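# Sort items into matching bins, place bins in bays

## Task

Drop every small item into the bin of the same color as the item, then move each bin until it sits completely within the taped bay of that same color. Throughout, arm1's hand cannot drive its ring_pip hinge past +65.3 degrees, although the mechanical stop is at +108. Any larger goal is treated as +65.3, and the hand_goal_ring_pip line then reports that value.

## Robot and tools

Robots: four identical i2rt Big YAM arms, arm1 to arm4. Each has six joints, a right hand (index, middle, ring, thumb; four independently motored hinges per digit) and a wrist camera. Room cameras are cam_high and cam_low. Feet in the scene frame (m): arm1 (-0.473, +0.642, +0.778), arm2 (-0.372, -0.652, +0.747), arm3 (+0.386, +0.648, +0.746), arm4 (+0.367, -0.647, +0.813). Each foot faces its own +x. The table tops under the arms are at z=+0.720. Reach is about 1.06 m from the joint1 axis.

Scene frame: origin on the floor, +z up. All hand poses are [x, y, z, qw, qx, qy, qz], in metres plus a wxyz quaternion. The hand point moves with the palm. Its axes: +z runs along straight fingers toward the tips; +x crosses the palm away from the thumb; +y comes out of the palm face. With joints 1, 5 and 6 at 0 and the hand level and pointing forward, the palm faces up and the thumb is on the right. Joint 6 alone cannot turn the palm fully downward. The wrist camera sits on a mast on the palm side and looks about 45 degrees off the fingers toward the index knuckle.

move: one action. It takes optional keys arm1..arm4 (each robot's own part) and cameras (a list drawn from arm1_cam_wrist..arm4_cam_wrist, cam_high, cam_low or "all"). Each robot part may contain:
- joints: absolute targets by name. joint1_rad -2.879..2.879 (turns about the foot, positive counter-clockwise from above). joint2_rad 0..3.141 (shoulder; 0 points the upper arm back, positive swings it up and forward). joint3_rad 0..3.019 (elbow; 0 is folded, positive opens). joint4_rad -1.692..1.57 (hand pitch, positive tips the fingers up). joint5_rad -1.57..1.57 (hand sideways, positive to the arm's right). joint6_rad -2.094..2.094 (roll, positive is clockwise seen from behind). Hand keys hand_index_mcp ... hand_thumb_ipl run -1..1, scaled linearly between each hinge's two stops. Toward -1 curls a finger; thumb_cmc toward -1 swings the thumb in front of the palm. Straight values: mcp +0.75, abd 0, pip +0.58, dip +0.70, thumb_cmc +0.71, thumb_axl +0.68, thumb_mcp +0.23, thumb_ipl +0.17. Settings: hand_current_limit -1..1 maps to 0..550 mA and starts at +0.4. hand_speed -0.96..1 gives a set-point speed of (n+1)/2 of 8.5 rad/s and starts at -0.6.
- target: an absolute hand pose in the scene frame. The hand travels a straight line from its current hand_target toward it. If target is given, joints may only hold hand_ keys.
- speed: top speed along that path, 0.002..0.5 m/s (default 0.25); turning is capped at twice the number in rad/s. Allowed only with target.
- min_time_s: 0.1..8 s, the minimum duration of that robot's joint motions.
All motions in a call start together. All hand paths in a call finish together, paced by the slowest, within 0.5..10 s. No action exceeds 15 s. The controller clips each step to within 100 mm and 20 degrees of the measured hand pose and solves by damped IK. Hands lag, stray, may overspeed near full stretch and often miss by a centimetre or more. Paths do not avoid obstacles or other arms. A robot left out gets no new command but may still be pushing. Unknown keys make a call invalid. Out-of-range values get it refused, and then your later move/wait/finished_scene calls in that reply are skipped.

wait: seconds 0..10, plus optional cameras; nothing new is commanded. zoom_image: camera plus region [x0,y0,x1,y1] in image pixels (max 504x504), applied to that camera's latest image. finished_scene: scene (1..3); ends the scene for good, and the goal must hold with the robots idle. Scene 1 is practice and may be skipped.

Results: each robot's state. Images come in the order named by the "pictures" line and may lag the state slightly. "as last shown" marks robots not named in the call; their status reads "not commanded". The "move" line gives each moved robot "done" or its worst status. joint_status/hand_status words: off_target (resting away from the target, may still push); time_out (the joint now holds a target near its current position and keeps pushing; on_its_own lists these, and "held at" is a target, not a reading); not_followed, "joint command not followed" or "pose unreachable" (the safety check withheld targets, which may still be attempted later). hand_target is the pose at the held joint targets, and hand is the measured pose. hand_state per motor is moving, goal, blocked or overload. The <motor>_current_ma lines are positive when pushing toward -1. hand_goal_* shows the written goals. Joint velocities are in rad/s, and "within noise" means the arm is still. Joint torques are in N m with offsets; joints 3 and 4 wrap at ±28. Camera intrinsics and extrinsics are given per camera; wrist camera poses come from joint readings.

Cautions: the arms never stop on contact and keep pushing, which heats motors. MOTOR HOT appears at 85 °C, and at 100 °C the arm drops for 30-60 s; afterwards resend targets reporting limit_stop_at_motor_heat. Hand motors at 495 mA or more for 5 s shut down for 10 s. Gripping another robot's fingers, or pressing robots together, ends the scene; the collision check can react too late. To relieve a stuck push, send the joint its reported position. Never knock objects out of the work area or let them fall. Avoid slams, hard hits on fixed or heavy things, and releasing parts while they move. Objects may be nudged by outside disturbances. The scene keeps running while you think, holding your last command.

Each tool is called after "Emit:" by a JSON object that holds its "op" and its "data".

## Session

Emit:
{"op": "move", "data": {}}

Scene clock: 0.00 s.
Joint torques (N m): no reading
Motor temperatures (°C): arm1=[25 25 33 28 27 24] | arm2=[27 29 30 25 23 25] | arm3=[25 27 34 27 23 27] | arm4=[26 32 33 25 25 23]
Heat: arm1: hottest joint3_rad 33 °C; arm2: hottest joint3_rad 30 °C; arm3: hottest joint3_rad 34 °C; arm4: hottest joint3_rad 33 °C.
Joint velocities: within noise
arm1.joint_positions: joint1_rad=-0.359 joint2_rad=+0.643 joint3_rad=+1.410 joint4_rad=-1.377 joint5_rad=-0.114 joint6_rad=+1.167 hand_index_mcp=+0.753 hand_index_abd=+0.000 hand_index_pip=+0.577 hand_index_dip=+0.696 hand_middle_mcp=+0.753 hand_middle_abd=+0.000 hand_middle_pip=+0.577 hand_middle_dip=+0.696 hand_ring_mcp=+0.753 hand_ring_abd=+0.000 hand_ring_pip=+0.577 hand_ring_dip=+0.696 hand_thumb_cmc=+0.714 hand_thumb_axl=+0.677 hand_thumb_mcp=+0.226 hand_thumb_ipl=+0.168 hand_current_limit=+0.400 hand_speed=-0.600
arm1.joint_status: not commanded
arm1.hand_state: goal,goal,goal,goal,goal,goal,goal,goal,goal,goal,goal,goal,goal,goal,goal,goal
arm1.index_mcp_current_ma: 0
arm1.index_abd_current_ma: 0
arm1.index_pip_current_ma: 0
arm1.index_dip_current_ma: 0
arm1.middle_mcp_current_ma: 0
arm1.middle_abd_current_ma: 0
arm1.middle_pip_current_ma: 0
arm1.middle_dip_current_ma: 0
arm1.ring_mcp_current_ma: 0
arm1.ring_abd_current_ma: 0
arm1.ring_pip_current_ma: 0
arm1.ring_dip_current_ma: 0
arm1.thumb_cmc_current_ma: 0
arm1.thumb_axl_current_ma: 0
arm1.thumb_mcp_current_ma: 0
arm1.thumb_ipl_current_ma: 0
arm1.hand_goal_index_mcp: 0.754
arm1.hand_goal_index_abd: 0.000
arm1.hand_goal_index_pip: 0.576
arm1.hand_goal_index_dip: 0.696
arm1.hand_goal_middle_mcp: 0.754
arm1.hand_goal_middle_abd: 0.000
arm1.hand_goal_middle_pip: 0.576
arm1.hand_goal_middle_dip: 0.696
arm1.hand_goal_ring_mcp: 0.754
arm1.hand_goal_ring_abd: 0.000
arm1.hand_goal_ring_pip: 0.576
arm1.hand_goal_ring_dip: 0.696
arm1.hand_goal_thumb_cmc: 0.714
arm1.hand_goal_thumb_axl: 0.678
arm1.hand_goal_thumb_mcp: 0.226
arm1.hand_goal_thumb_ipl: 0.168
arm1.hand: x=-0.5990 y=+0.4136 z=+1.3180 quat_wxyz=(+0.392, +0.690, -0.556, +0.248) (m; scene frame)
arm1.hand_target: x=-0.5985 y=+0.4155 z=+1.3312 quat_wxyz=(+0.404, +0.685, -0.550, +0.254) (m; scene frame)
arm1.hand_status: not commanded
arm2.joint_positions: joint1_rad=+0.004 joint2_rad=+0.597 joint3_rad=+1.324 joint4_rad=-1.296 joint5_rad=+0.040 joint6_rad=+1.167 hand_index_mcp=+0.753 hand_index_abd=+0.000 hand_index_pip=+0.577 hand_index_dip=+0.696 hand_middle_mcp=+0.753 hand_middle_abd=+0.000 hand_middle_pip=+0.577 hand_middle_dip=+0.696 hand_ring_mcp=+0.753 hand_ring_abd=+0.000 hand_ring_pip=+0.577 hand_ring_dip=+0.696 hand_thumb_cmc=+0.714 hand_thumb_axl=+0.677 hand_thumb_mcp=+0.226 hand_thumb_ipl=+0.168 hand_current_limit=+0.400 hand_speed=-0.600
arm2.joint_status: not commanded
arm2.hand_state: goal,goal,goal,goal,goal,goal,goal,goal,goal,goal,goal,goal,goal,goal,goal,goal
arm2.index_mcp_current_ma: 0
arm2.index_abd_current_ma: 0
arm2.index_pip_current_ma: 0
arm2.index_dip_current_ma: 0
arm2.middle_mcp_current_ma: 0
arm2.middle_abd_current_ma: 0
arm2.middle_pip_current_ma: 0
arm2.middle_dip_current_ma: 0
arm2.ring_mcp_current_ma: 0
arm2.ring_abd_current_ma: 0
arm2.ring_pip_current_ma: 0
arm2.ring_dip_current_ma: 0
arm2.thumb_cmc_current_ma: 0
arm2.thumb_axl_current_ma: 0
arm2.thumb_mcp_current_ma: 0
arm2.thumb_ipl_current_ma: 0
arm2.hand_goal_index_mcp: 0.754
arm2.hand_goal_index_abd: 0.000
arm2.hand_goal_index_pip: 0.576
arm2.hand_goal_index_dip: 0.696
arm2.hand_goal_middle_mcp: 0.754
arm2.hand_goal_middle_abd: 0.000
arm2.hand_goal_middle_pip: 0.576
arm2.hand_goal_middle_dip: 0.696
arm2.hand_goal_ring_mcp: 0.754
arm2.hand_goal_ring_abd: 0.000
arm2.hand_goal_ring_pip: 0.576
arm2.hand_goal_ring_dip: 0.696
arm2.hand_goal_thumb_cmc: 0.714
arm2.hand_goal_thumb_axl: 0.678
arm2.hand_goal_thumb_mcp: 0.226
arm2.hand_goal_thumb_ipl: 0.168
arm2.hand: x=-0.2943 y=-0.4011 z=+1.2798 quat_wxyz=(-0.275, +0.458, +0.747, +0.396) (m; scene frame)
arm2.hand_target: x=-0.2938 y=-0.4038 z=+1.2903 quat_wxyz=(-0.282, +0.455, +0.742, +0.404) (m; scene frame)
arm2.hand_status: not commanded
arm3.joint_positions: joint1_rad=+0.347 joint2_rad=+0.594 joint3_rad=+1.419 joint4_rad=-1.355 joint5_rad=+0.000 joint6_rad=+1.050 hand_index_mcp=+0.753 hand_index_abd=+0.000 hand_index_pip=+0.577 hand_index_dip=+0.696 hand_middle_mcp=+0.753 hand_middle_abd=+0.000 hand_middle_pip=+0.577 hand_middle_dip=+0.696 hand_ring_mcp=+0.753 hand_ring_abd=+0.000 hand_ring_pip=+0.577 hand_ring_dip=+0.696 hand_thumb_cmc=+0.714 hand_thumb_axl=+0.677 hand_thumb_mcp=+0.226 hand_thumb_ipl=+0.168 hand_current_limit=+0.400 hand_speed=-0.600
arm3.joint_status: not commanded
arm3.hand_state: goal,goal,goal,goal,goal,goal,goal,goal,goal,goal,goal,goal,goal,goal,goal,goal
arm3.index_mcp_current_ma: 0
arm3.index_abd_current_ma: 0
arm3.index_pip_current_ma: 0
arm3.index_dip_current_ma: 0
arm3.middle_mcp_current_ma: 0
arm3.middle_abd_current_ma: 0
arm3.middle_pip_current_ma: 0
arm3.middle_dip_current_ma: 0
arm3.ring_mcp_current_ma: 0
arm3.ring_abd_current_ma: 0
arm3.ring_pip_current_ma: 0
arm3.ring_dip_current_ma: 0
arm3.thumb_cmc_current_ma: 0
arm3.thumb_axl_current_ma: 0
arm3.thumb_mcp_current_ma: 0
arm3.thumb_ipl_current_ma: 0
arm3.hand_goal_index_mcp: 0.754
arm3.hand_goal_index_abd: 0.000
arm3.hand_goal_index_pip: 0.576
arm3.hand_goal_index_dip: 0.696
arm3.hand_goal_middle_mcp: 0.754
arm3.hand_goal_middle_abd: 0.000
arm3.hand_goal_middle_pip: 0.576
arm3.hand_goal_middle_dip: 0.696
arm3.hand_goal_ring_mcp: 0.754
arm3.hand_goal_ring_abd: 0.000
arm3.hand_goal_ring_pip: 0.576
arm3.hand_goal_ring_dip: 0.696
arm3.hand_goal_thumb_cmc: 0.714
arm3.hand_goal_thumb_axl: 0.678
arm3.hand_goal_thumb_mcp: 0.226
arm3.hand_goal_thumb_ipl: 0.168
arm3.hand: x=+0.3516 y=+0.3959 z=+1.3160 quat_wxyz=(+0.395, +0.796, -0.355, +0.290) (m; scene frame)
arm3.hand_target: x=+0.3509 y=+0.3989 z=+1.3285 quat_wxyz=(+0.406, +0.789, -0.352, +0.297) (m; scene frame)
arm3.hand_status: not commanded
arm4.joint_positions: joint1_rad=-0.031 joint2_rad=+0.648 joint3_rad=+1.494 joint4_rad=-1.154 joint5_rad=-0.076 joint6_rad=+1.122 hand_index_mcp=+0.753 hand_index_abd=+0.000 hand_index_pip=+0.577 hand_index_dip=+0.696 hand_middle_mcp=+0.753 hand_middle_abd=+0.000 hand_middle_pip=+0.577 hand_middle_dip=+0.696 hand_ring_mcp=+0.753 hand_ring_abd=+0.000 hand_ring_pip=+0.577 hand_ring_dip=+0.696 hand_thumb_cmc=+0.714 hand_thumb_axl=+0.677 hand_thumb_mcp=+0.226 hand_thumb_ipl=+0.168 hand_current_limit=+0.400 hand_speed=-0.600
arm4.joint_status: not commanded
arm4.hand_state: goal,goal,goal,goal,goal,goal,goal,goal,goal,goal,goal,goal,goal,goal,goal,goal
arm4.index_mcp_current_ma: 0
arm4.index_abd_current_ma: 0
arm4.index_pip_current_ma: 0
arm4.index_dip_current_ma: 0
arm4.middle_mcp_current_ma: 0
arm4.middle_abd_current_ma: 0
arm4.middle_pip_current_ma: 0
arm4.middle_dip_current_ma: 0
arm4.ring_mcp_current_ma: 0
arm4.ring_abd_current_ma: 0
arm4.ring_pip_current_ma: 0
arm4.ring_dip_current_ma: 0
arm4.thumb_cmc_current_ma: 0
arm4.thumb_axl_current_ma: 0
arm4.thumb_mcp_current_ma: 0
arm4.thumb_ipl_current_ma: 0
arm4.hand_goal_index_mcp: 0.754
arm4.hand_goal_index_abd: 0.000
arm4.hand_goal_index_pip: 0.576
arm4.hand_goal_index_dip: 0.696
arm4.hand_goal_middle_mcp: 0.754
arm4.hand_goal_middle_abd: 0.000
arm4.hand_goal_middle_pip: 0.576
arm4.hand_goal_middle_dip: 0.696
arm4.hand_goal_ring_mcp: 0.754
arm4.hand_goal_ring_abd: 0.000
arm4.hand_goal_ring_pip: 0.576
arm4.hand_goal_ring_dip: 0.696
arm4.hand_goal_thumb_cmc: 0.714
arm4.hand_goal_thumb_axl: 0.678
arm4.hand_goal_thumb_mcp: 0.226
arm4.hand_goal_thumb_ipl: 0.168
arm4.hand: x=+0.4857 y=-0.4078 z=+1.4523 quat_wxyz=(-0.300, +0.468, +0.654, +0.513) (m; scene frame)
arm4.hand_target: x=+0.4849 y=-0.4130 z=+1.4661 quat_wxyz=(-0.305, +0.462, +0.647, +0.524) (m; scene frame)
arm4.hand_status: not commanded
pictures: arm1_cam_wrist, arm2_cam_wrist, arm3_cam_wrist, arm4_cam_wrist, cam_high, cam_low
camera_calibration:
arm1_cam_wrist: T_world_to_cam=[[-0.806708, 0.379743, -0.452788, -0.00823998], [0.448918, 0.892079, -0.051647, -0.0796823], [0.38431, -0.244929, -0.890121, 1.62522], [0, 0, 0, 1]] pos_world=[-0.595466, 0.472276, 1.4388]
arm2_cam_wrist: T_world_to_cam=[[0.897309, -0.161859, -0.410655, 0.761218], [-0.221672, -0.969757, -0.10214, -0.377449], [-0.381703, 0.182682, -0.906052, 1.24833], [0, 0, 0, 1]] pos_world=[-0.290227, -0.47087, 1.4051]
arm3_cam_wrist: T_world_to_cam=[[-0.946256, 0.0329712, -0.321733, 0.773526], [0.0714913, 0.991505, -0.108655, -0.32865], [0.315418, -0.125817, -0.940575, 1.2975], [0, 0, 0, 1]] pos_world=[0.346194, 0.463602, 1.43356]
arm4_cam_wrist: T_world_to_cam=[[0.904451, -0.18798, -0.382924, 0.0721402], [-0.345265, -0.849775, -0.39834, 0.357962], [-0.250519, 0.492489, -0.833483, 1.6616], [0, 0, 0, 1]] pos_world=[0.474608, -0.500573, 1.55513]

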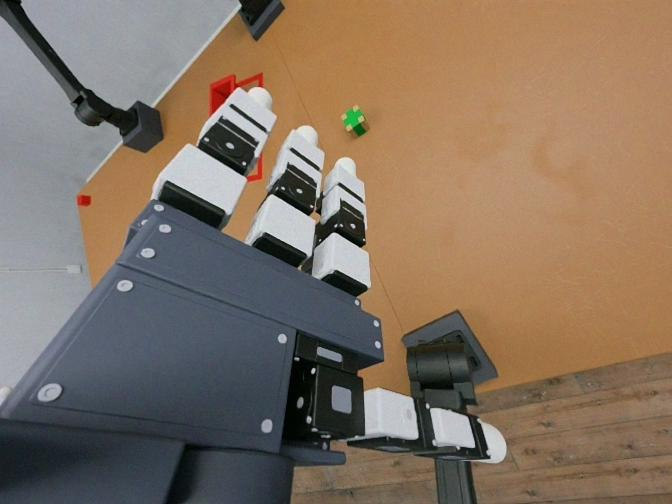

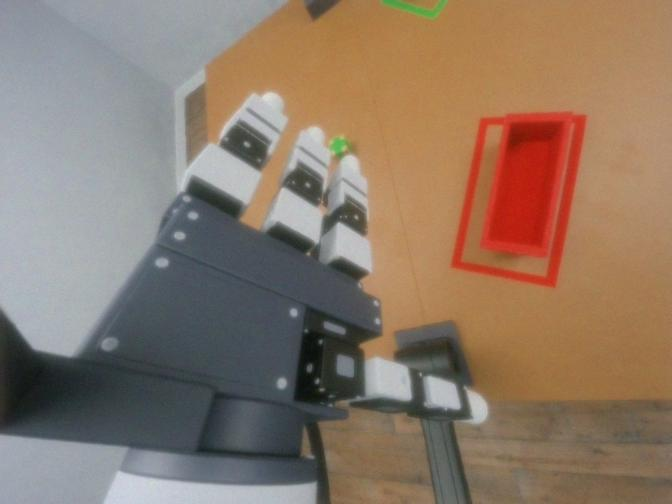

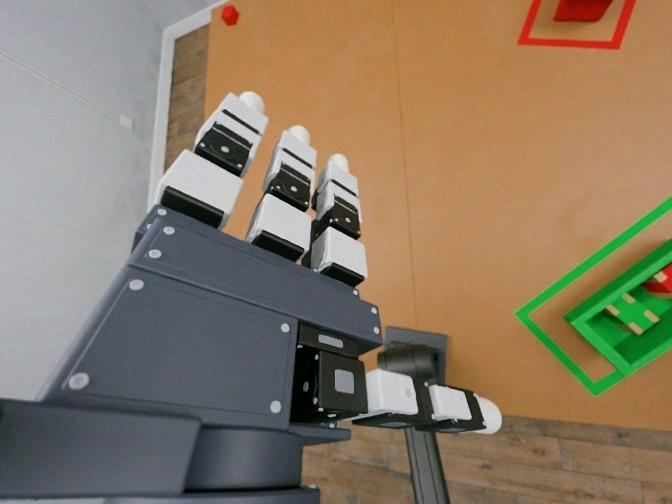

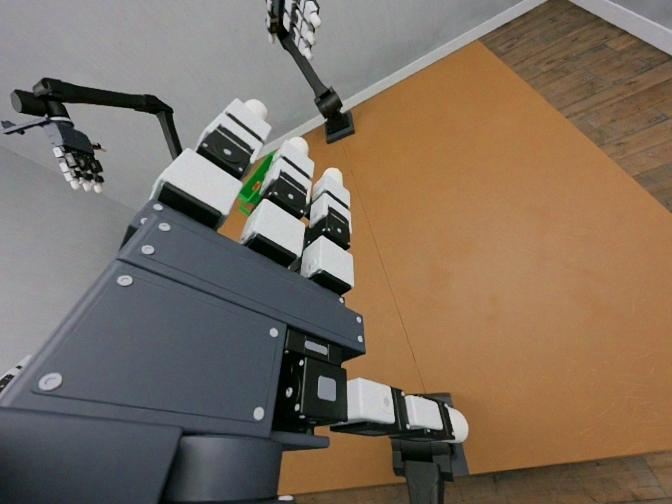

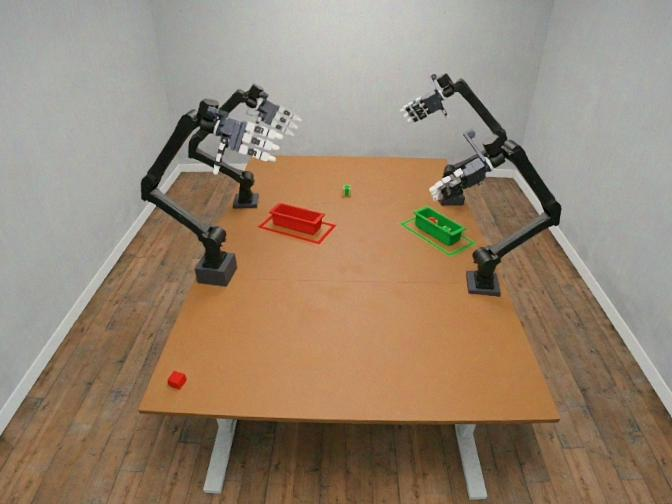

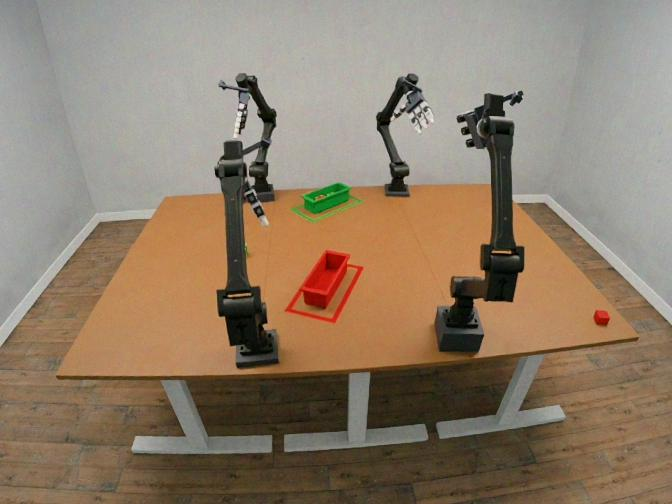

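Emit:
{"op": "zoom_image", "data": {"camera": "cam_high", "region": [390, 195, 490, 265]}}

Emit:
{"op": "zoom_image", "data": {"camera": "cam_high", "region": [250, 190, 350, 260]}}

Emit:
{"op": "zoom_image", "data": {"camera": "arm3_cam_wrist", "region": [500, 180, 672, 400]}}

Emit:
{"op": "zoom_image", "data": {"camera": "cam_low", "region": [280, 170, 380, 240]}}

Emit:
{"op": "zoom_image", "data": {"camera": "cam_low", "region": [230, 230, 380, 340]}}

Emit:
{"op": "zoom_image", "data": {"camera": "cam_high", "region": [150, 350, 220, 400]}}

Emit:
{"op": "zoom_image", "data": {"camera": "cam_high", "region": [320, 165, 380, 210]}}

Emit:
{"op": "zoom_image", "data": {"camera": "arm1_cam_wrist", "region": [190, 50, 390, 200]}}

Emit:
{"op": "zoom_image", "data": {"camera": "arm2_cam_wrist", "region": [300, 60, 620, 320]}}

Emit:
{"op": "zoom_image", "data": {"camera": "cam_low", "region": [570, 290, 640, 340]}}

Scaled by 5.040 from the camera's 672x504 image, which has a finer 960x720 frame.

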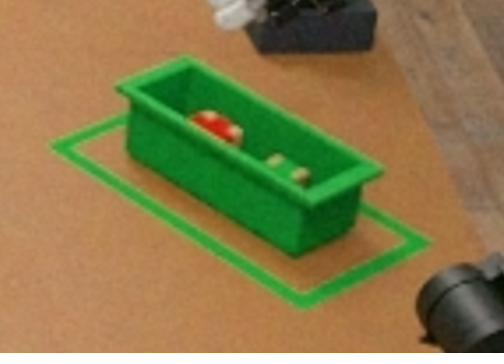

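Scaled by 5.040 from the camera's 672x504 image, which has a finer 960x720 frame.

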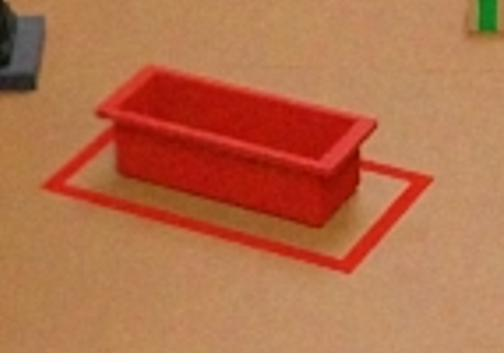

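Scaled by 2.291 from the camera's 672x504 image, which has a finer 960x720 frame.

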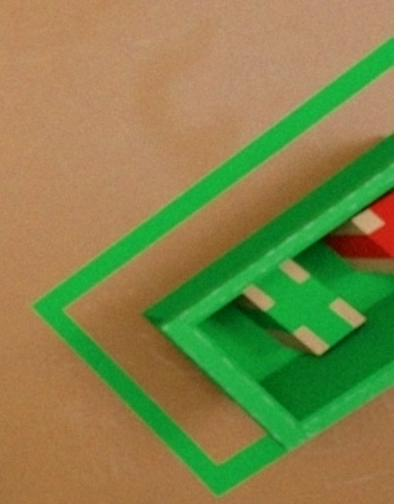

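Scaled by 5.040 from the camera's 672x504 image, which has a finer 960x720 frame.

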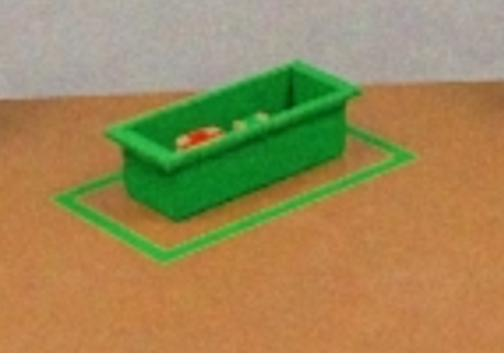

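Scaled by 3.360 from the camera's 672x504 image, which has a finer 960x720 frame.

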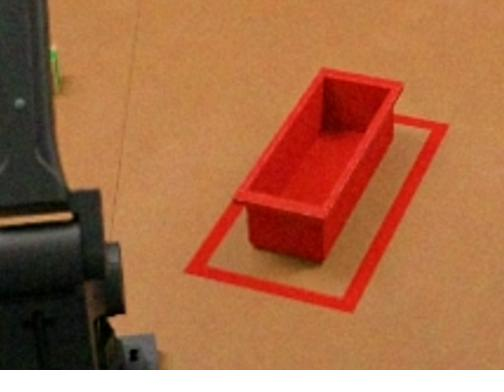

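Scaled by 7.200 from the camera's 672x504 image, which has a finer 960x720 frame.

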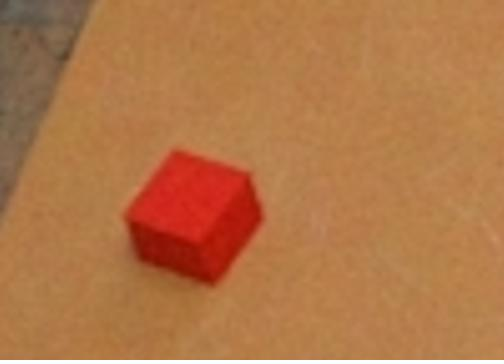

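Scaled by 8.400 from the camera's 672x504 image, which has a finer 960x720 frame.

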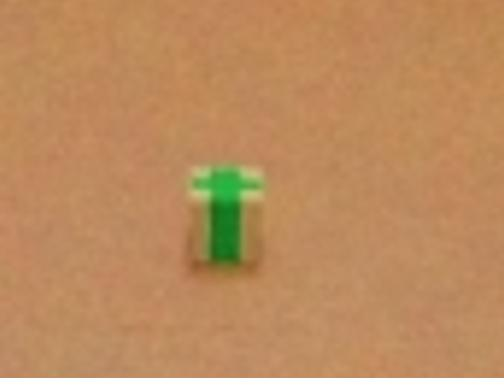

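Scaled by 2.520 from the camera's 672x504 image, which has a finer 960x720 frame.

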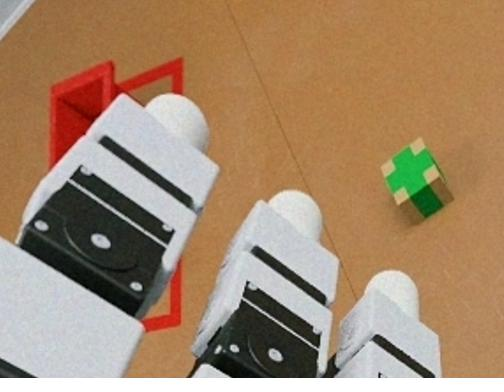

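Scaled by 1.575 from the camera's 672x504 image, which has a finer 960x720 frame.

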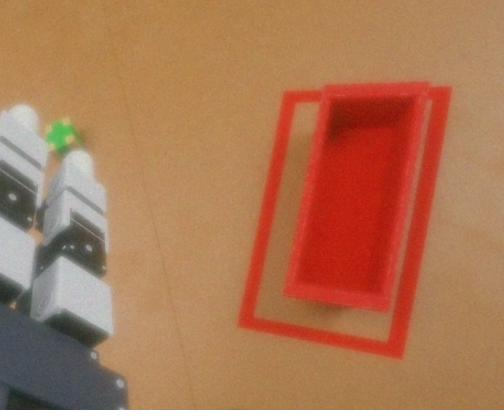

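Scaled by 7.200 from the camera's 672x504 image, which has a finer 960x720 frame.

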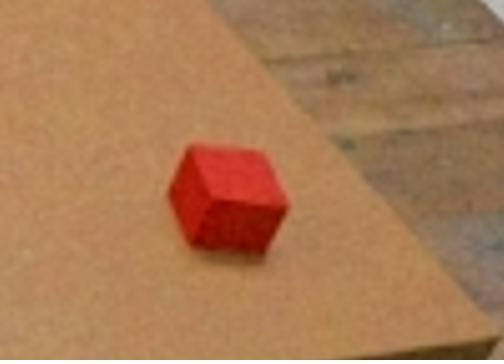

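Emit:
{"op": "move", "data": {"arm1": {"joints": {"joint1_rad": -0.326, "joint2_rad": 2.12, "joint3_rad": 1.794, "joint4_rad": -1.405, "joint5_rad": -1.427, "joint6_rad": 1.326, "hand_speed": -0.3, "hand_thumb_cmc": -0.657, "hand_index_mcp": -0.3, "hand_middle_mcp": -0.3, "hand_index_abd": -0.1, "hand_middle_abd": 0.1}, "min_time_s": 5}, "arm4": {"joints": {"joint1_rad": -1.58, "joint2_rad": 2.06, "joint3_rad": 1.634, "joint4_rad": -0.974, "joint5_rad": -1.431, "joint6_rad": 1.658, "hand_speed": -0.3, "hand_thumb_cmc": -0.657, "hand_index_mcp": -0.3, "hand_middle_mcp": -0.3, "hand_index_abd": -0.1, "hand_middle_abd": 0.1}, "min_time_s": 5}, "cameras": ["cam_high", "cam_low"]}}

Scene clock: 139.90 s.
Joint torques (N m): arm1=[2.67 -16.56 9.62 -0.68 -1.38 0.16] | arm2=[-1.08 0.91 9.92 2.8 0.2 -0.1] | arm3=[0.03 1.08 8.65 1.98 -0.03 -0.05] | arm4=[1.61 -17.44 11.88 1.09 -1.04 0.2]
Motor temperatures (°C): arm1=[25 25 46 29 27 24] | arm2=[27 29 40 26 23 25] | arm3=[25 27 42 27 23 26] | arm4=[26 30 42 26 24 23]
Heat: arm1: hottest joint3_rad 46 °C; arm2: hottest joint3_rad 40 °C; arm3: hottest joint3_rad 42 °C; arm4: hottest joint3_rad 42 °C.
move: arm1 done; arm4 done
Joint velocities: within noise
arm1.joint_positions: joint1_rad=-0.339 joint2_rad=+2.118 joint3_rad=+1.752 joint4_rad=-1.392 joint5_rad=-1.423 joint6_rad=+1.316 hand_index_mcp=-0.301 hand_index_abd=-0.087 hand_index_pip=+0.577 hand_index_dip=+0.696 hand_middle_mcp=-0.298 hand_middle_abd=+0.098 hand_middle_pip=+0.577 hand_middle_dip=+0.696 hand_ring_mcp=+0.745 hand_ring_abd=+0.001 hand_ring_pip=+0.576 hand_ring_dip=+0.696 hand_thumb_cmc=-0.652 hand_thumb_axl=+0.677 hand_thumb_mcp=+0.225 hand_thumb_ipl=+0.168 hand_current_limit=+0.400 hand_speed=-0.300
arm1.joint_status: all done
arm1.hand_state: goal,goal,goal,goal,goal,goal,goal,goal,goal,goal,goal,goal,goal,goal,goal,goal
arm1.index_mcp_current_ma: 0
arm1.index_abd_current_ma: 12
arm1.index_pip_current_ma: 0
arm1.index_dip_current_ma: 0
arm1.middle_mcp_current_ma: 1
arm1.middle_abd_current_ma: -1
arm1.middle_pip_current_ma: 0
arm1.middle_dip_current_ma: 0
arm1.ring_mcp_current_ma: -9
arm1.ring_abd_current_ma: 0
arm1.ring_pip_current_ma: 0
arm1.ring_dip_current_ma: 0
arm1.thumb_cmc_current_ma: 3
arm1.thumb_axl_current_ma: 0
arm1.thumb_mcp_current_ma: 0
arm1.thumb_ipl_current_ma: 0
arm1.hand_goal_index_mcp: -0.300
arm1.hand_goal_index_abd: -0.100
arm1.hand_goal_index_pip: 0.576
arm1.hand_goal_index_dip: 0.696
arm1.hand_goal_middle_mcp: -0.300
arm1.hand_goal_middle_abd: 0.100
arm1.hand_goal_middle_pip: 0.576
arm1.hand_goal_middle_dip: 0.696
arm1.hand_goal_ring_mcp: 0.754
arm1.hand_goal_ring_abd: 0.000
arm1.hand_goal_ring_pip: 0.576
arm1.hand_goal_ring_dip: 0.696
arm1.hand_goal_thumb_cmc: -0.656
arm1.hand_goal_thumb_axl: 0.678
arm1.hand_goal_thumb_mcp: 0.226
arm1.hand_goal_thumb_ipl: 0.168
arm1.hand: x=-0.4549 y=+0.0230 z=+0.8759 quat_wxyz=(-0.396, +0.498, -0.571, +0.519) (m; scene frame)
arm1.hand_target: x=-0.4486 y=+0.0134 z=+0.8893 quat_wxyz=(-0.394, +0.504, -0.564, +0.522) (m; scene frame)
arm1.hand_status: not commanded
arm2, arm3: as last shown
arm2.joint_positions: joint1_rad=+0.004 joint2_rad=+0.597 joint3_rad=+1.324 joint4_rad=-1.296 joint5_rad=+0.040 joint6_rad=+1.167 hand_index_mcp=+0.754 hand_index_abd=+0.000 hand_index_pip=+0.577 hand_index_dip=+0.696 hand_middle_mcp=+0.754 hand_middle_abd=+0.000 hand_middle_pip=+0.577 hand_middle_dip=+0.696 hand_ring_mcp=+0.754 hand_ring_abd=+0.000 hand_ring_pip=+0.577 hand_ring_dip=+0.696 hand_thumb_cmc=+0.714 hand_thumb_axl=+0.677 hand_thumb_mcp=+0.226 hand_thumb_ipl=+0.168 hand_current_limit=+0.400 hand_speed=-0.600
arm3.joint_positions: joint1_rad=+0.347 joint2_rad=+0.594 joint3_rad=+1.419 joint4_rad=-1.355 joint5_rad=+0.000 joint6_rad=+1.050 hand_index_mcp=+0.755 hand_index_abd=+0.000 hand_index_pip=+0.577 hand_index_dip=+0.696 hand_middle_mcp=+0.755 hand_middle_abd=+0.000 hand_middle_pip=+0.577 hand_middle_dip=+0.696 hand_ring_mcp=+0.755 hand_ring_abd=+0.000 hand_ring_pip=+0.577 hand_ring_dip=+0.696 hand_thumb_cmc=+0.715 hand_thumb_axl=+0.677 hand_thumb_mcp=+0.226 hand_thumb_ipl=+0.168 hand_current_limit=+0.400 hand_speed=-0.600
arm3.index_mcp_current_ma: 1
arm3.index_pip_current_ma: 1
arm3.middle_mcp_current_ma: 1
arm3.middle_pip_current_ma: 1
arm3.ring_mcp_current_ma: 1
arm3.ring_pip_current_ma: 1
arm3.thumb_cmc_current_ma: 1
arm3.thumb_axl_current_ma: -1
arm4.joint_positions: joint1_rad=-1.586 joint2_rad=+2.058 joint3_rad=+1.579 joint4_rad=-0.988 joint5_rad=-1.428 joint6_rad=+1.644 hand_index_mcp=-0.302 hand_index_abd=-0.088 hand_index_pip=+0.577 hand_index_dip=+0.696 hand_middle_mcp=-0.298 hand_middle_abd=+0.098 hand_middle_pip=+0.577 hand_middle_dip=+0.696 hand_ring_mcp=+0.746 hand_ring_abd=+0.001 hand_ring_pip=+0.576 hand_ring_dip=+0.696 hand_thumb_cmc=-0.652 hand_thumb_axl=+0.677 hand_thumb_mcp=+0.226 hand_thumb_ipl=+0.168 hand_current_limit=+0.400 hand_speed=-0.300
arm4.joint_status: all done
arm4.hand_state: goal,goal,goal,goal,goal,goal,goal,goal,goal,goal,goal,goal,goal,goal,goal,goal
arm4.index_mcp_current_ma: -1
arm4.index_abd_current_ma: 11
arm4.index_pip_current_ma: 0
arm4.index_dip_current_ma: 0
arm4.middle_mcp_current_ma: 1
arm4.middle_abd_current_ma: -1
arm4.middle_pip_current_ma: 0
arm4.middle_dip_current_ma: 0
arm4.ring_mcp_current_ma: -7
arm4.ring_abd_current_ma: 0
arm4.ring_pip_current_ma: 0
arm4.ring_dip_current_ma: 0
arm4.thumb_cmc_current_ma: 3
arm4.thumb_axl_current_ma: 0
arm4.thumb_mcp_current_ma: 0
arm4.thumb_ipl_current_ma: 0
arm4.hand_goal_index_mcp: -0.300
arm4.hand_goal_index_abd: -0.100
arm4.hand_goal_index_pip: 0.576
arm4.hand_goal_index_dip: 0.696
arm4.hand_goal_middle_mcp: -0.300
arm4.hand_goal_middle_abd: 0.100
arm4.hand_goal_middle_pip: 0.576
arm4.hand_goal_middle_dip: 0.696
arm4.hand_goal_ring_mcp: 0.754
arm4.hand_goal_ring_abd: 0.000
arm4.hand_goal_ring_pip: 0.576
arm4.hand_goal_ring_dip: 0.696
arm4.hand_goal_thumb_cmc: -0.656
arm4.hand_goal_thumb_axl: 0.678
arm4.hand_goal_thumb_mcp: 0.226
arm4.hand_goal_thumb_ipl: 0.168
arm4.hand: x=+0.9727 y=-0.5816 z=+0.8859 quat_wxyz=(-0.655, +0.751, -0.054, +0.065) (m; scene frame)
arm4.hand_target: x=+0.9925 y=-0.5809 z=+0.9038 quat_wxyz=(-0.655, +0.751, -0.035, +0.084) (m; scene frame)
arm4.hand_status: not commanded
pictures: cam_high, cam_low

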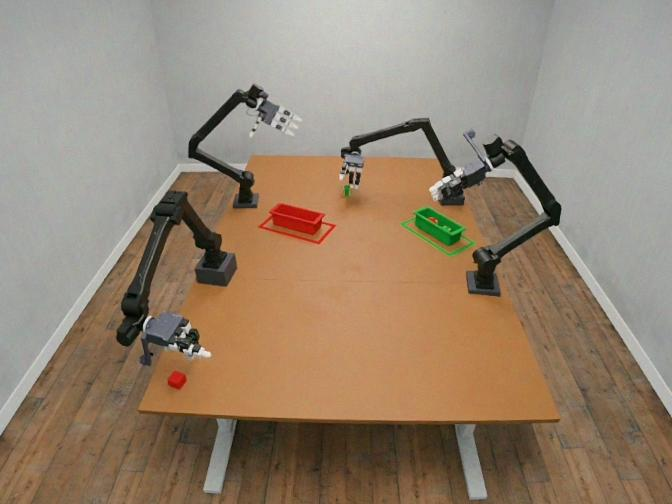

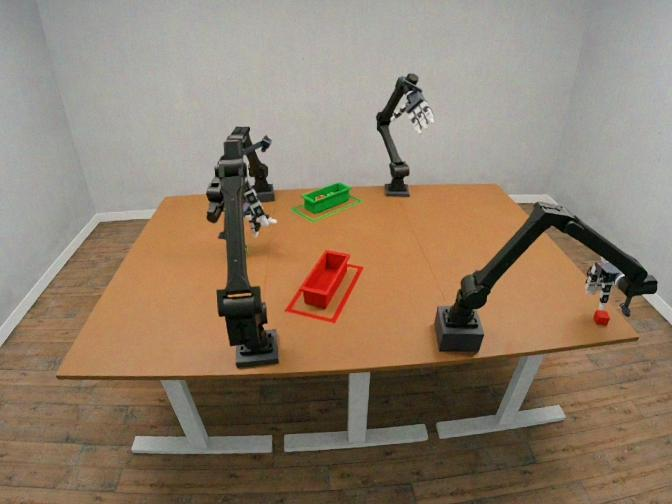

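Emit:
{"op": "move", "data": {"arm1": {"target": [-0.474, -0.055, 0.875, 0.439, -0.505, 0.5608, -0.4875], "speed": 0.08}, "arm4": {"target": [1.047, -0.600, 0.87, 0.6535, -0.7517, 0.0657, -0.0572], "speed": 0.08}, "cameras": ["cam_high", "cam_low"]}}

Scene clock: 167.03 s.
Joint torques (N m): arm1=[1.85 -18.43 10.17 -0.85 -1.07 -0.01] | arm2=[-0.97 0.62 9.92 2.63 0.14 -0.09] | arm3=[0.03 1.03 8.65 1.98 -0.03 -0.06] | arm4=[0.56 -18.55 12.12 0.02 -0.83 -0.06]
Motor temperatures (°C): arm1=[25 28 49 28 30 24] | arm2=[27 29 41 26 23 25] | arm3=[25 27 43 27 23 26] | arm4=[26 32 45 25 26 23]
Heat: arm1: hottest joint3_rad 49 °C; arm2: hottest joint3_rad 41 °C; arm3: hottest joint3_rad 43 °C; arm4: hottest joint3_rad 45 °C.
move: arm1 off_target; arm4 off_target
Joint velocities: within noise
arm1.joint_positions: joint1_rad=-0.339 joint2_rad=+2.389 joint3_rad=+2.218 joint4_rad=-1.676 joint5_rad=-1.402 joint6_rad=+1.302 hand_index_mcp=-0.301 hand_index_abd=-0.087 hand_index_pip=+0.577 hand_index_dip=+0.696 hand_middle_mcp=-0.298 hand_middle_abd=+0.098 hand_middle_pip=+0.577 hand_middle_dip=+0.696 hand_ring_mcp=+0.745 hand_ring_abd=+0.001 hand_ring_pip=+0.576 hand_ring_dip=+0.696 hand_thumb_cmc=-0.654 hand_thumb_axl=+0.677 hand_thumb_mcp=+0.225 hand_thumb_ipl=+0.168 hand_current_limit=+0.400 hand_speed=-0.300
arm1.joint_status: not commanded
arm1.hand_state: goal,goal,goal,goal,goal,goal,goal,goal,goal,goal,goal,goal,goal,goal,goal,goal
arm1.index_mcp_current_ma: 0
arm1.index_abd_current_ma: 11
arm1.index_pip_current_ma: 0
arm1.index_dip_current_ma: 0
arm1.middle_mcp_current_ma: 1
arm1.middle_abd_current_ma: -1
arm1.middle_pip_current_ma: 0
arm1.middle_dip_current_ma: 0
arm1.ring_mcp_current_ma: -9
arm1.ring_abd_current_ma: 0
arm1.ring_pip_current_ma: 0
arm1.ring_dip_current_ma: 0
arm1.thumb_cmc_current_ma: 1
arm1.thumb_axl_current_ma: 0
arm1.thumb_mcp_current_ma: 0
arm1.thumb_ipl_current_ma: 0
arm1.hand_goal_index_mcp: -0.300
arm1.hand_goal_index_abd: -0.100
arm1.hand_goal_index_pip: 0.576
arm1.hand_goal_index_dip: 0.696
arm1.hand_goal_middle_mcp: -0.300
arm1.hand_goal_middle_abd: 0.100
arm1.hand_goal_middle_pip: 0.576
arm1.hand_goal_middle_dip: 0.696
arm1.hand_goal_ring_mcp: 0.754
arm1.hand_goal_ring_abd: 0.000
arm1.hand_goal_ring_pip: 0.576
arm1.hand_goal_ring_dip: 0.696
arm1.hand_goal_thumb_cmc: -0.656
arm1.hand_goal_thumb_axl: 0.678
arm1.hand_goal_thumb_mcp: 0.226
arm1.hand_goal_thumb_ipl: 0.168
arm1.hand: x=-0.4736 y=-0.0462 z=+0.8690 quat_wxyz=(-0.416, +0.484, -0.589, +0.495) (m; scene frame)
arm1.hand_target: x=-0.4735 y=-0.0544 z=+0.8750 quat_wxyz=(-0.409, +0.493, -0.584, +0.499) (m; scene frame)
arm1.hand_status: off_target (0.011 m and 4.9 deg from the pose sent, 0.080 m and 6.3 deg at the start; a joint's target at an end of its range on 39 of 68 steps)
arm2, arm3: as last shown
arm4.joint_positions: joint1_rad=-1.587 joint2_rad=+2.252 joint3_rad=+1.851 joint4_rad=-1.103 joint5_rad=-1.425 joint6_rad=+1.678 hand_index_mcp=-0.302 hand_index_abd=-0.088 hand_index_pip=+0.577 hand_index_dip=+0.696 hand_middle_mcp=-0.298 hand_middle_abd=+0.098 hand_middle_pip=+0.577 hand_middle_dip=+0.696 hand_ring_mcp=+0.746 hand_ring_abd=+0.001 hand_ring_pip=+0.576 hand_ring_dip=+0.696 hand_thumb_cmc=-0.653 hand_thumb_axl=+0.677 hand_thumb_mcp=+0.226 hand_thumb_ipl=+0.168 hand_current_limit=+0.400 hand_speed=-0.300
arm4.joint_status: not commanded
arm4.hand_state: goal,goal,goal,goal,goal,goal,goal,goal,goal,goal,goal,goal,goal,goal,goal,goal
arm4.index_mcp_current_ma: -1
arm4.index_abd_current_ma: 11
arm4.index_pip_current_ma: 0
arm4.index_dip_current_ma: 0
arm4.middle_mcp_current_ma: 1
arm4.middle_abd_current_ma: -1
arm4.middle_pip_current_ma: 0
arm4.middle_dip_current_ma: 0
arm4.ring_mcp_current_ma: -7
arm4.ring_abd_current_ma: 0
arm4.ring_pip_current_ma: 0
arm4.ring_dip_current_ma: 0
arm4.thumb_cmc_current_ma: 2
arm4.thumb_axl_current_ma: 0
arm4.thumb_mcp_current_ma: 0
arm4.thumb_ipl_current_ma: 0
arm4.hand_goal_index_mcp: -0.300
arm4.hand_goal_index_abd: -0.100
arm4.hand_goal_index_pip: 0.576
arm4.hand_goal_index_dip: 0.696
arm4.hand_goal_middle_mcp: -0.300
arm4.hand_goal_middle_abd: 0.100
arm4.hand_goal_middle_pip: 0.576
arm4.hand_goal_middle_dip: 0.696
arm4.hand_goal_ring_mcp: 0.754
arm4.hand_goal_ring_abd: 0.000
arm4.hand_goal_ring_pip: 0.576
arm4.hand_goal_ring_dip: 0.696
arm4.hand_goal_thumb_cmc: -0.656
arm4.hand_goal_thumb_axl: 0.678
arm4.hand_goal_thumb_mcp: 0.226
arm4.hand_goal_thumb_ipl: 0.168
arm4.hand: x=+1.0288 y=-0.5910 z=+0.8617 quat_wxyz=(-0.656, +0.750, -0.079, +0.040) (m; scene frame)
arm4.hand_target: x=+1.0458 y=-0.6000 z=+0.8704 quat_wxyz=(-0.653, +0.752, -0.067, +0.059) (m; scene frame)
arm4.hand_status: off_target (0.022 m and 2.6 deg from the pose sent, 0.078 m and 1.7 deg at the start)
pictures: cam_high, cam_low

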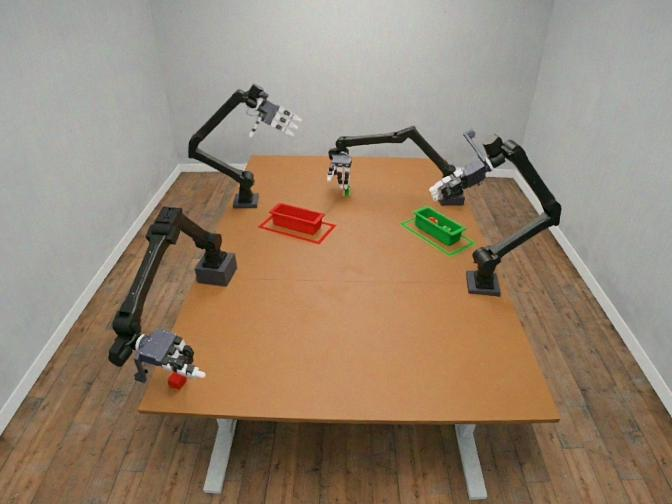

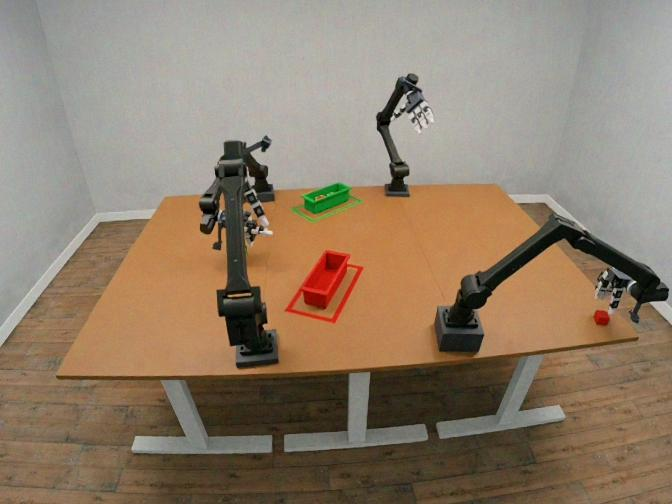

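Emit:
{"op": "zoom_image", "data": {"camera": "cam_high", "region": [300, 130, 400, 210]}}

Emit:
{"op": "zoom_image", "data": {"camera": "cam_low", "region": [180, 180, 300, 280]}}

Emit:
{"op": "zoom_image", "data": {"camera": "cam_high", "region": [110, 310, 230, 410]}}

Emit:
{"op": "zoom_image", "data": {"camera": "cam_low", "region": [560, 250, 672, 340]}}

Scaled by 5.040 from the camera's 672x504 image, which has a finer 960x720 frame.

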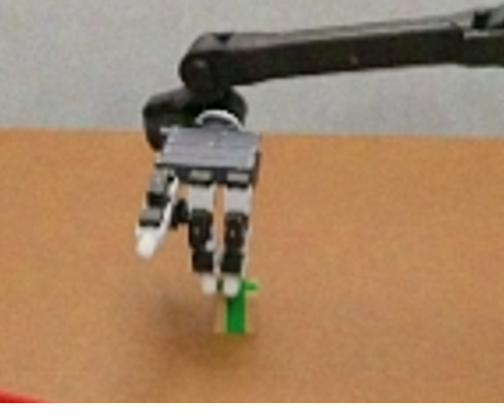

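Scaled by 4.200 from the camera's 672x504 image, which has a finer 960x720 frame.

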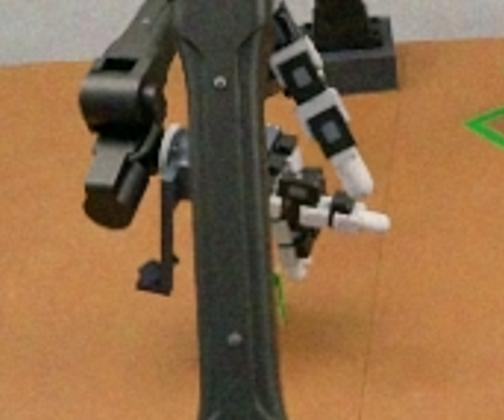

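Scaled by 4.200 from the camera's 672x504 image, which has a finer 960x720 frame.

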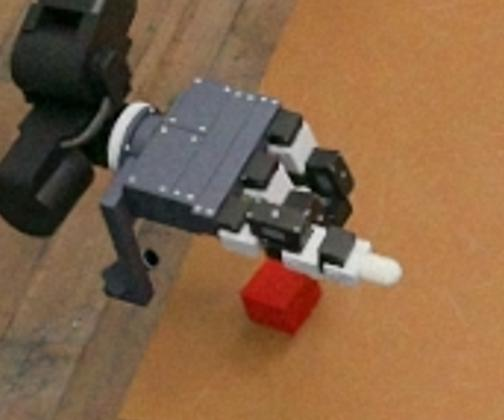

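Scaled by 4.500 from the camera's 672x504 image, which has a finer 960x720 frame.

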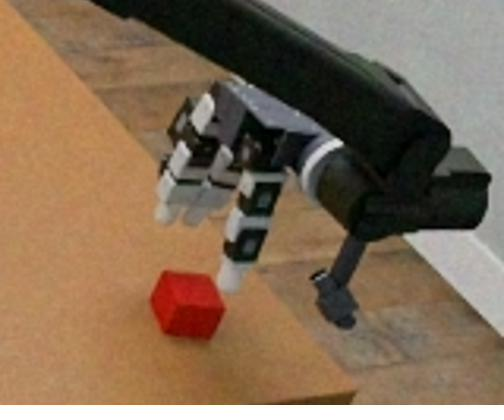

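Emit:
{"op": "move", "data": {"arm1": {"target": [-0.474, -0.043, 0.84, 0.4304, -0.4951, 0.5696, -0.4952], "speed": 0.08}, "arm4": {"target": [1.048, -0.608, 0.835, 0.6535, -0.7517, 0.0657, -0.0572], "speed": 0.08}, "arm2": {"joints": {"joint1_rad": 0.6}, "min_time_s": 2}, "cameras": ["cam_high", "cam_low"]}}

Emit:
{"op": "zoom_image", "data": {"camera": "cam_high", "region": [300, 130, 400, 210]}}

Emit:
{"op": "zoom_image", "data": {"camera": "cam_low", "region": [180, 180, 300, 280]}}

Emit:
{"op": "zoom_image", "data": {"camera": "cam_high", "region": [110, 310, 230, 410]}}

Emit:
{"op": "zoom_image", "data": {"camera": "cam_low", "region": [560, 250, 672, 340]}}

Scene clock: 231.70 s.
Joint torques (N m): arm1=[1.49 -18.84 7.05 -0.94 -1.31 -0.03] | arm2=[-1.2 0.97 9.89 2.52 0.15 -0.11] | arm3=[0.03 1.03 8.65 1.98 -0.03 -0.05] | arm4=[0.67 -19.55 11.88 -0.01 -0.86 -0.05]
Motor temperatures (°C): arm1=[25 32 52 28 31 24] | arm2=[26 28 41 26 23 25] | arm3=[25 27 43 27 23 26] | arm4=[26 36 56 25 26 23]
Heat: arm1: hottest joint3_rad 52 °C; arm2: hottest joint3_rad 41 °C; arm3: hottest joint3_rad 43 °C; arm4: hottest joint3_rad 56 °C.
move: arm1 off_target; arm2 done; arm4 off_target
Joint velocities: within noise
arm1.joint_positions: joint1_rad=-0.339 joint2_rad=+2.411 joint3_rad=+2.184 joint4_rad=-1.676 joint5_rad=-1.404 joint6_rad=+1.220 hand_index_mcp=-0.301 hand_index_abd=-0.087 hand_index_pip=+0.577 hand_index_dip=+0.696 hand_middle_mcp=-0.298 hand_middle_abd=+0.098 hand_middle_pip=+0.577 hand_middle_dip=+0.696 hand_ring_mcp=+0.745 hand_ring_abd=+0.001 hand_ring_pip=+0.576 hand_ring_dip=+0.696 hand_thumb_cmc=-0.654 hand_thumb_axl=+0.677 hand_thumb_mcp=+0.225 hand_thumb_ipl=+0.168 hand_current_limit=+0.400 hand_speed=-0.300
arm1.joint_status: not commanded
arm1.hand_state: goal,goal,goal,goal,goal,goal,goal,goal,goal,goal,goal,goal,goal,goal,goal,goal
arm1.index_mcp_current_ma: 0
arm1.index_abd_current_ma: 11
arm1.index_pip_current_ma: 0
arm1.index_dip_current_ma: 0
arm1.middle_mcp_current_ma: 1
arm1.middle_abd_current_ma: -1
arm1.middle_pip_current_ma: 0
arm1.middle_dip_current_ma: 0
arm1.ring_mcp_current_ma: -9
arm1.ring_abd_current_ma: 0
arm1.ring_pip_current_ma: 0
arm1.ring_dip_current_ma: 0
arm1.thumb_cmc_current_ma: 1
arm1.thumb_axl_current_ma: 0
arm1.thumb_mcp_current_ma: 0
arm1.thumb_ipl_current_ma: 0
arm1.hand_goal_index_mcp: -0.300
arm1.hand_goal_index_abd: -0.100
arm1.hand_goal_index_pip: 0.576
arm1.hand_goal_index_dip: 0.696
arm1.hand_goal_middle_mcp: -0.300
arm1.hand_goal_middle_abd: 0.100
arm1.hand_goal_middle_pip: 0.576
arm1.hand_goal_middle_dip: 0.696
arm1.hand_goal_ring_mcp: 0.754
arm1.hand_goal_ring_abd: 0.000
arm1.hand_goal_ring_pip: 0.576
arm1.hand_goal_ring_dip: 0.696
arm1.hand_goal_thumb_cmc: -0.656
arm1.hand_goal_thumb_axl: 0.678
arm1.hand_goal_thumb_mcp: 0.226
arm1.hand_goal_thumb_ipl: 0.168
arm1.hand: x=-0.4727 y=-0.0435 z=+0.8425 quat_wxyz=(-0.413, +0.493, -0.580, +0.500) (m; scene frame)
arm1.hand_target: x=-0.4736 y=-0.0430 z=+0.8400 quat_wxyz=(-0.416, +0.490, -0.581, +0.499) (m; scene frame)
arm1.hand_status: off_target (0.003 m and 2.4 deg from the pose sent, 0.029 m and 3.1 deg at the start; a joint's target at an end of its range on 69 of 70 steps)
arm2.joint_positions: joint1_rad=+0.591 joint2_rad=+0.597 joint3_rad=+1.324 joint4_rad=-1.296 joint5_rad=+0.041 joint6_rad=+1.167 hand_index_mcp=+0.755 hand_index_abd=+0.001 hand_index_pip=+0.577 hand_index_dip=+0.696 hand_middle_mcp=+0.755 hand_middle_abd=+0.001 hand_middle_pip=+0.577 hand_middle_dip=+0.696 hand_ring_mcp=+0.755 hand_ring_abd=+0.001 hand_ring_pip=+0.577 hand_ring_dip=+0.696 hand_thumb_cmc=+0.714 hand_thumb_axl=+0.677 hand_thumb_mcp=+0.226 hand_thumb_ipl=+0.168 hand_current_limit=+0.400 hand_speed=-0.600
arm2.joint_status: all done
arm2.hand_state: goal,goal,goal,goal,goal,goal,goal,goal,goal,goal,goal,goal,goal,goal,goal,goal
arm2.index_mcp_current_ma: 0
arm2.index_abd_current_ma: 0
arm2.index_pip_current_ma: 0
arm2.index_dip_current_ma: 0
arm2.middle_mcp_current_ma: 0
arm2.middle_abd_current_ma: 0
arm2.middle_pip_current_ma: 0
arm2.middle_dip_current_ma: 0
arm2.ring_mcp_current_ma: 0
arm2.ring_abd_current_ma: 0
arm2.ring_pip_current_ma: 0
arm2.ring_dip_current_ma: 0
arm2.thumb_cmc_current_ma: 0
arm2.thumb_axl_current_ma: 0
arm2.thumb_mcp_current_ma: 0
arm2.thumb_ipl_current_ma: 0
arm2.hand_goal_index_mcp: 0.754
arm2.hand_goal_index_abd: 0.000
arm2.hand_goal_index_pip: 0.576
arm2.hand_goal_index_dip: 0.696
arm2.hand_goal_middle_mcp: 0.754
arm2.hand_goal_middle_abd: 0.000
arm2.hand_goal_middle_pip: 0.576
arm2.hand_goal_middle_dip: 0.696
arm2.hand_goal_ring_mcp: 0.754
arm2.hand_goal_ring_abd: 0.000
arm2.hand_goal_ring_pip: 0.576
arm2.hand_goal_ring_dip: 0.696
arm2.hand_goal_thumb_cmc: 0.714
arm2.hand_goal_thumb_axl: 0.678
arm2.hand_goal_thumb_mcp: 0.226
arm2.hand_goal_thumb_ipl: 0.168
arm2.hand: x=-0.4458 y=-0.4043 z=+1.2819 quat_wxyz=(-0.379, +0.221, +0.846, +0.303) (m; scene frame)
arm2.hand_target: x=-0.4462 y=-0.4072 z=+1.2924 quat_wxyz=(-0.389, +0.216, +0.841, +0.307) (m; scene frame)
arm2.hand_status: not commanded
arm3: as last shown
arm4.joint_positions: joint1_rad=-1.600 joint2_rad=+2.321 joint3_rad=+1.873 joint4_rad=-1.144 joint5_rad=-1.424 joint6_rad=+1.593 hand_index_mcp=-0.302 hand_index_abd=-0.088 hand_index_pip=+0.577 hand_index_dip=+0.696 hand_middle_mcp=-0.298 hand_middle_abd=+0.098 hand_middle_pip=+0.577 hand_middle_dip=+0.696 hand_ring_mcp=+0.746 hand_ring_abd=+0.001 hand_ring_pip=+0.576 hand_ring_dip=+0.696 hand_thumb_cmc=-0.654 hand_thumb_axl=+0.677 hand_thumb_mcp=+0.226 hand_thumb_ipl=+0.168 hand_current_limit=+0.400 hand_speed=-0.300
arm4.joint_status: not commanded
arm4.hand_state: goal,goal,goal,goal,goal,goal,goal,goal,goal,goal,goal,goal,goal,goal,goal,goal
arm4.index_mcp_current_ma: -1
arm4.index_abd_current_ma: 11
arm4.index_pip_current_ma: 0
arm4.index_dip_current_ma: 0
arm4.middle_mcp_current_ma: 1
arm4.middle_abd_current_ma: -1
arm4.middle_pip_current_ma: 0
arm4.middle_dip_current_ma: 0
arm4.ring_mcp_current_ma: -7
arm4.ring_abd_current_ma: 0
arm4.ring_pip_current_ma: 0
arm4.ring_dip_current_ma: 0
arm4.thumb_cmc_current_ma: 1
arm4.thumb_axl_current_ma: 0
arm4.thumb_mcp_current_ma: 0
arm4.thumb_ipl_current_ma: 0
arm4.hand_goal_index_mcp: -0.300
arm4.hand_goal_index_abd: -0.100
arm4.hand_goal_index_pip: 0.576
arm4.hand_goal_index_dip: 0.696
arm4.hand_goal_middle_mcp: -0.300
arm4.hand_goal_middle_abd: 0.100
arm4.hand_goal_middle_pip: 0.576
arm4.hand_goal_middle_dip: 0.696
arm4.hand_goal_ring_mcp: 0.754
arm4.hand_goal_ring_abd: 0.000
arm4.hand_goal_ring_pip: 0.576
arm4.hand_goal_ring_dip: 0.696
arm4.hand_goal_thumb_cmc: -0.656
arm4.hand_goal_thumb_axl: 0.678
arm4.hand_goal_thumb_mcp: 0.226
arm4.hand_goal_thumb_ipl: 0.168
arm4.hand: x=+1.0297 y=-0.6000 z=+0.8244 quat_wxyz=(-0.655, +0.750, -0.081, +0.039) (m; scene frame)
arm4.hand_target: x=+1.0469 y=-0.6079 z=+0.8355 quat_wxyz=(-0.653, +0.752, -0.067, +0.059) (m; scene frame)
arm4.hand_status: off_target (0.023 m and 2.7 deg from the pose sent, 0.037 m and 2.6 deg at the start)
pictures: cam_high, cam_low

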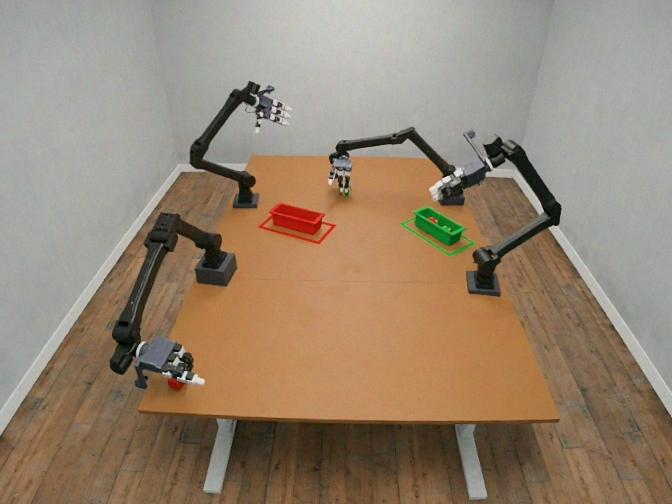

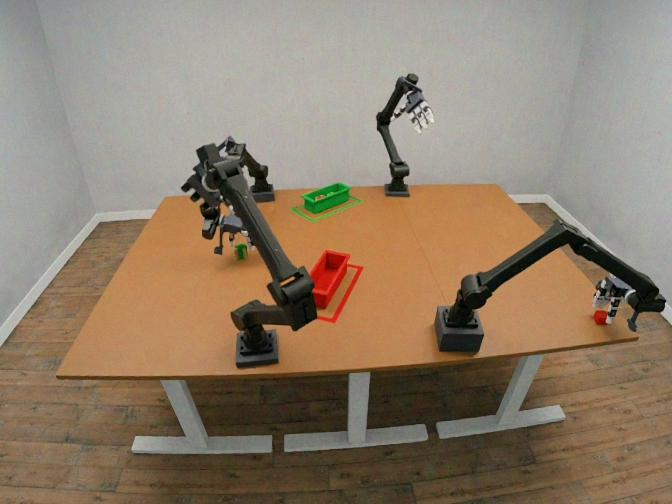

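Scaled by 5.040 from the camera's 672x504 image, which has a finer 960x720 frame.

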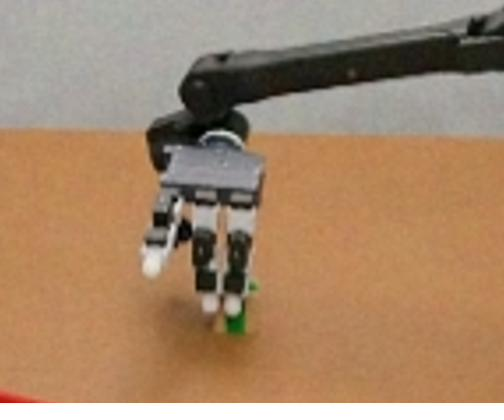

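Scaled by 4.200 from the camera's 672x504 image, which has a finer 960x720 frame.

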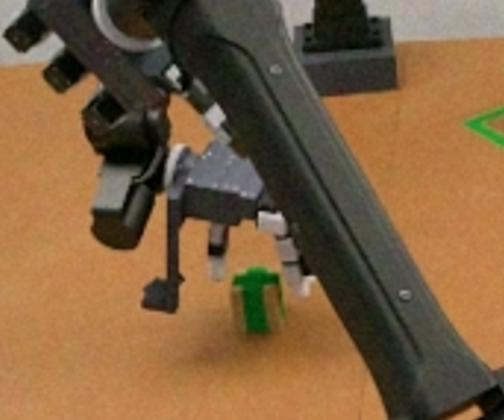

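Scaled by 4.200 from the camera's 672x504 image, which has a finer 960x720 frame.

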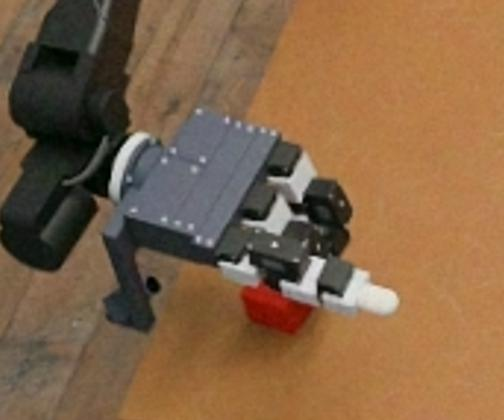

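Scaled by 4.500 from the camera's 672x504 image, which has a finer 960x720 frame.

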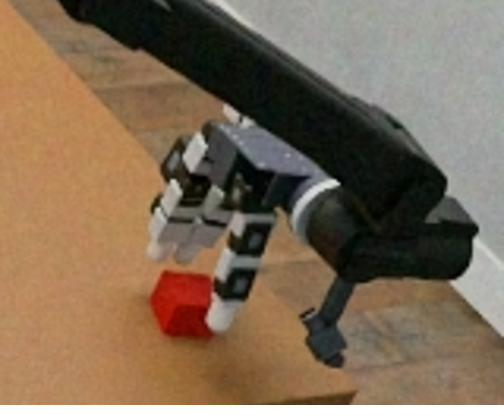

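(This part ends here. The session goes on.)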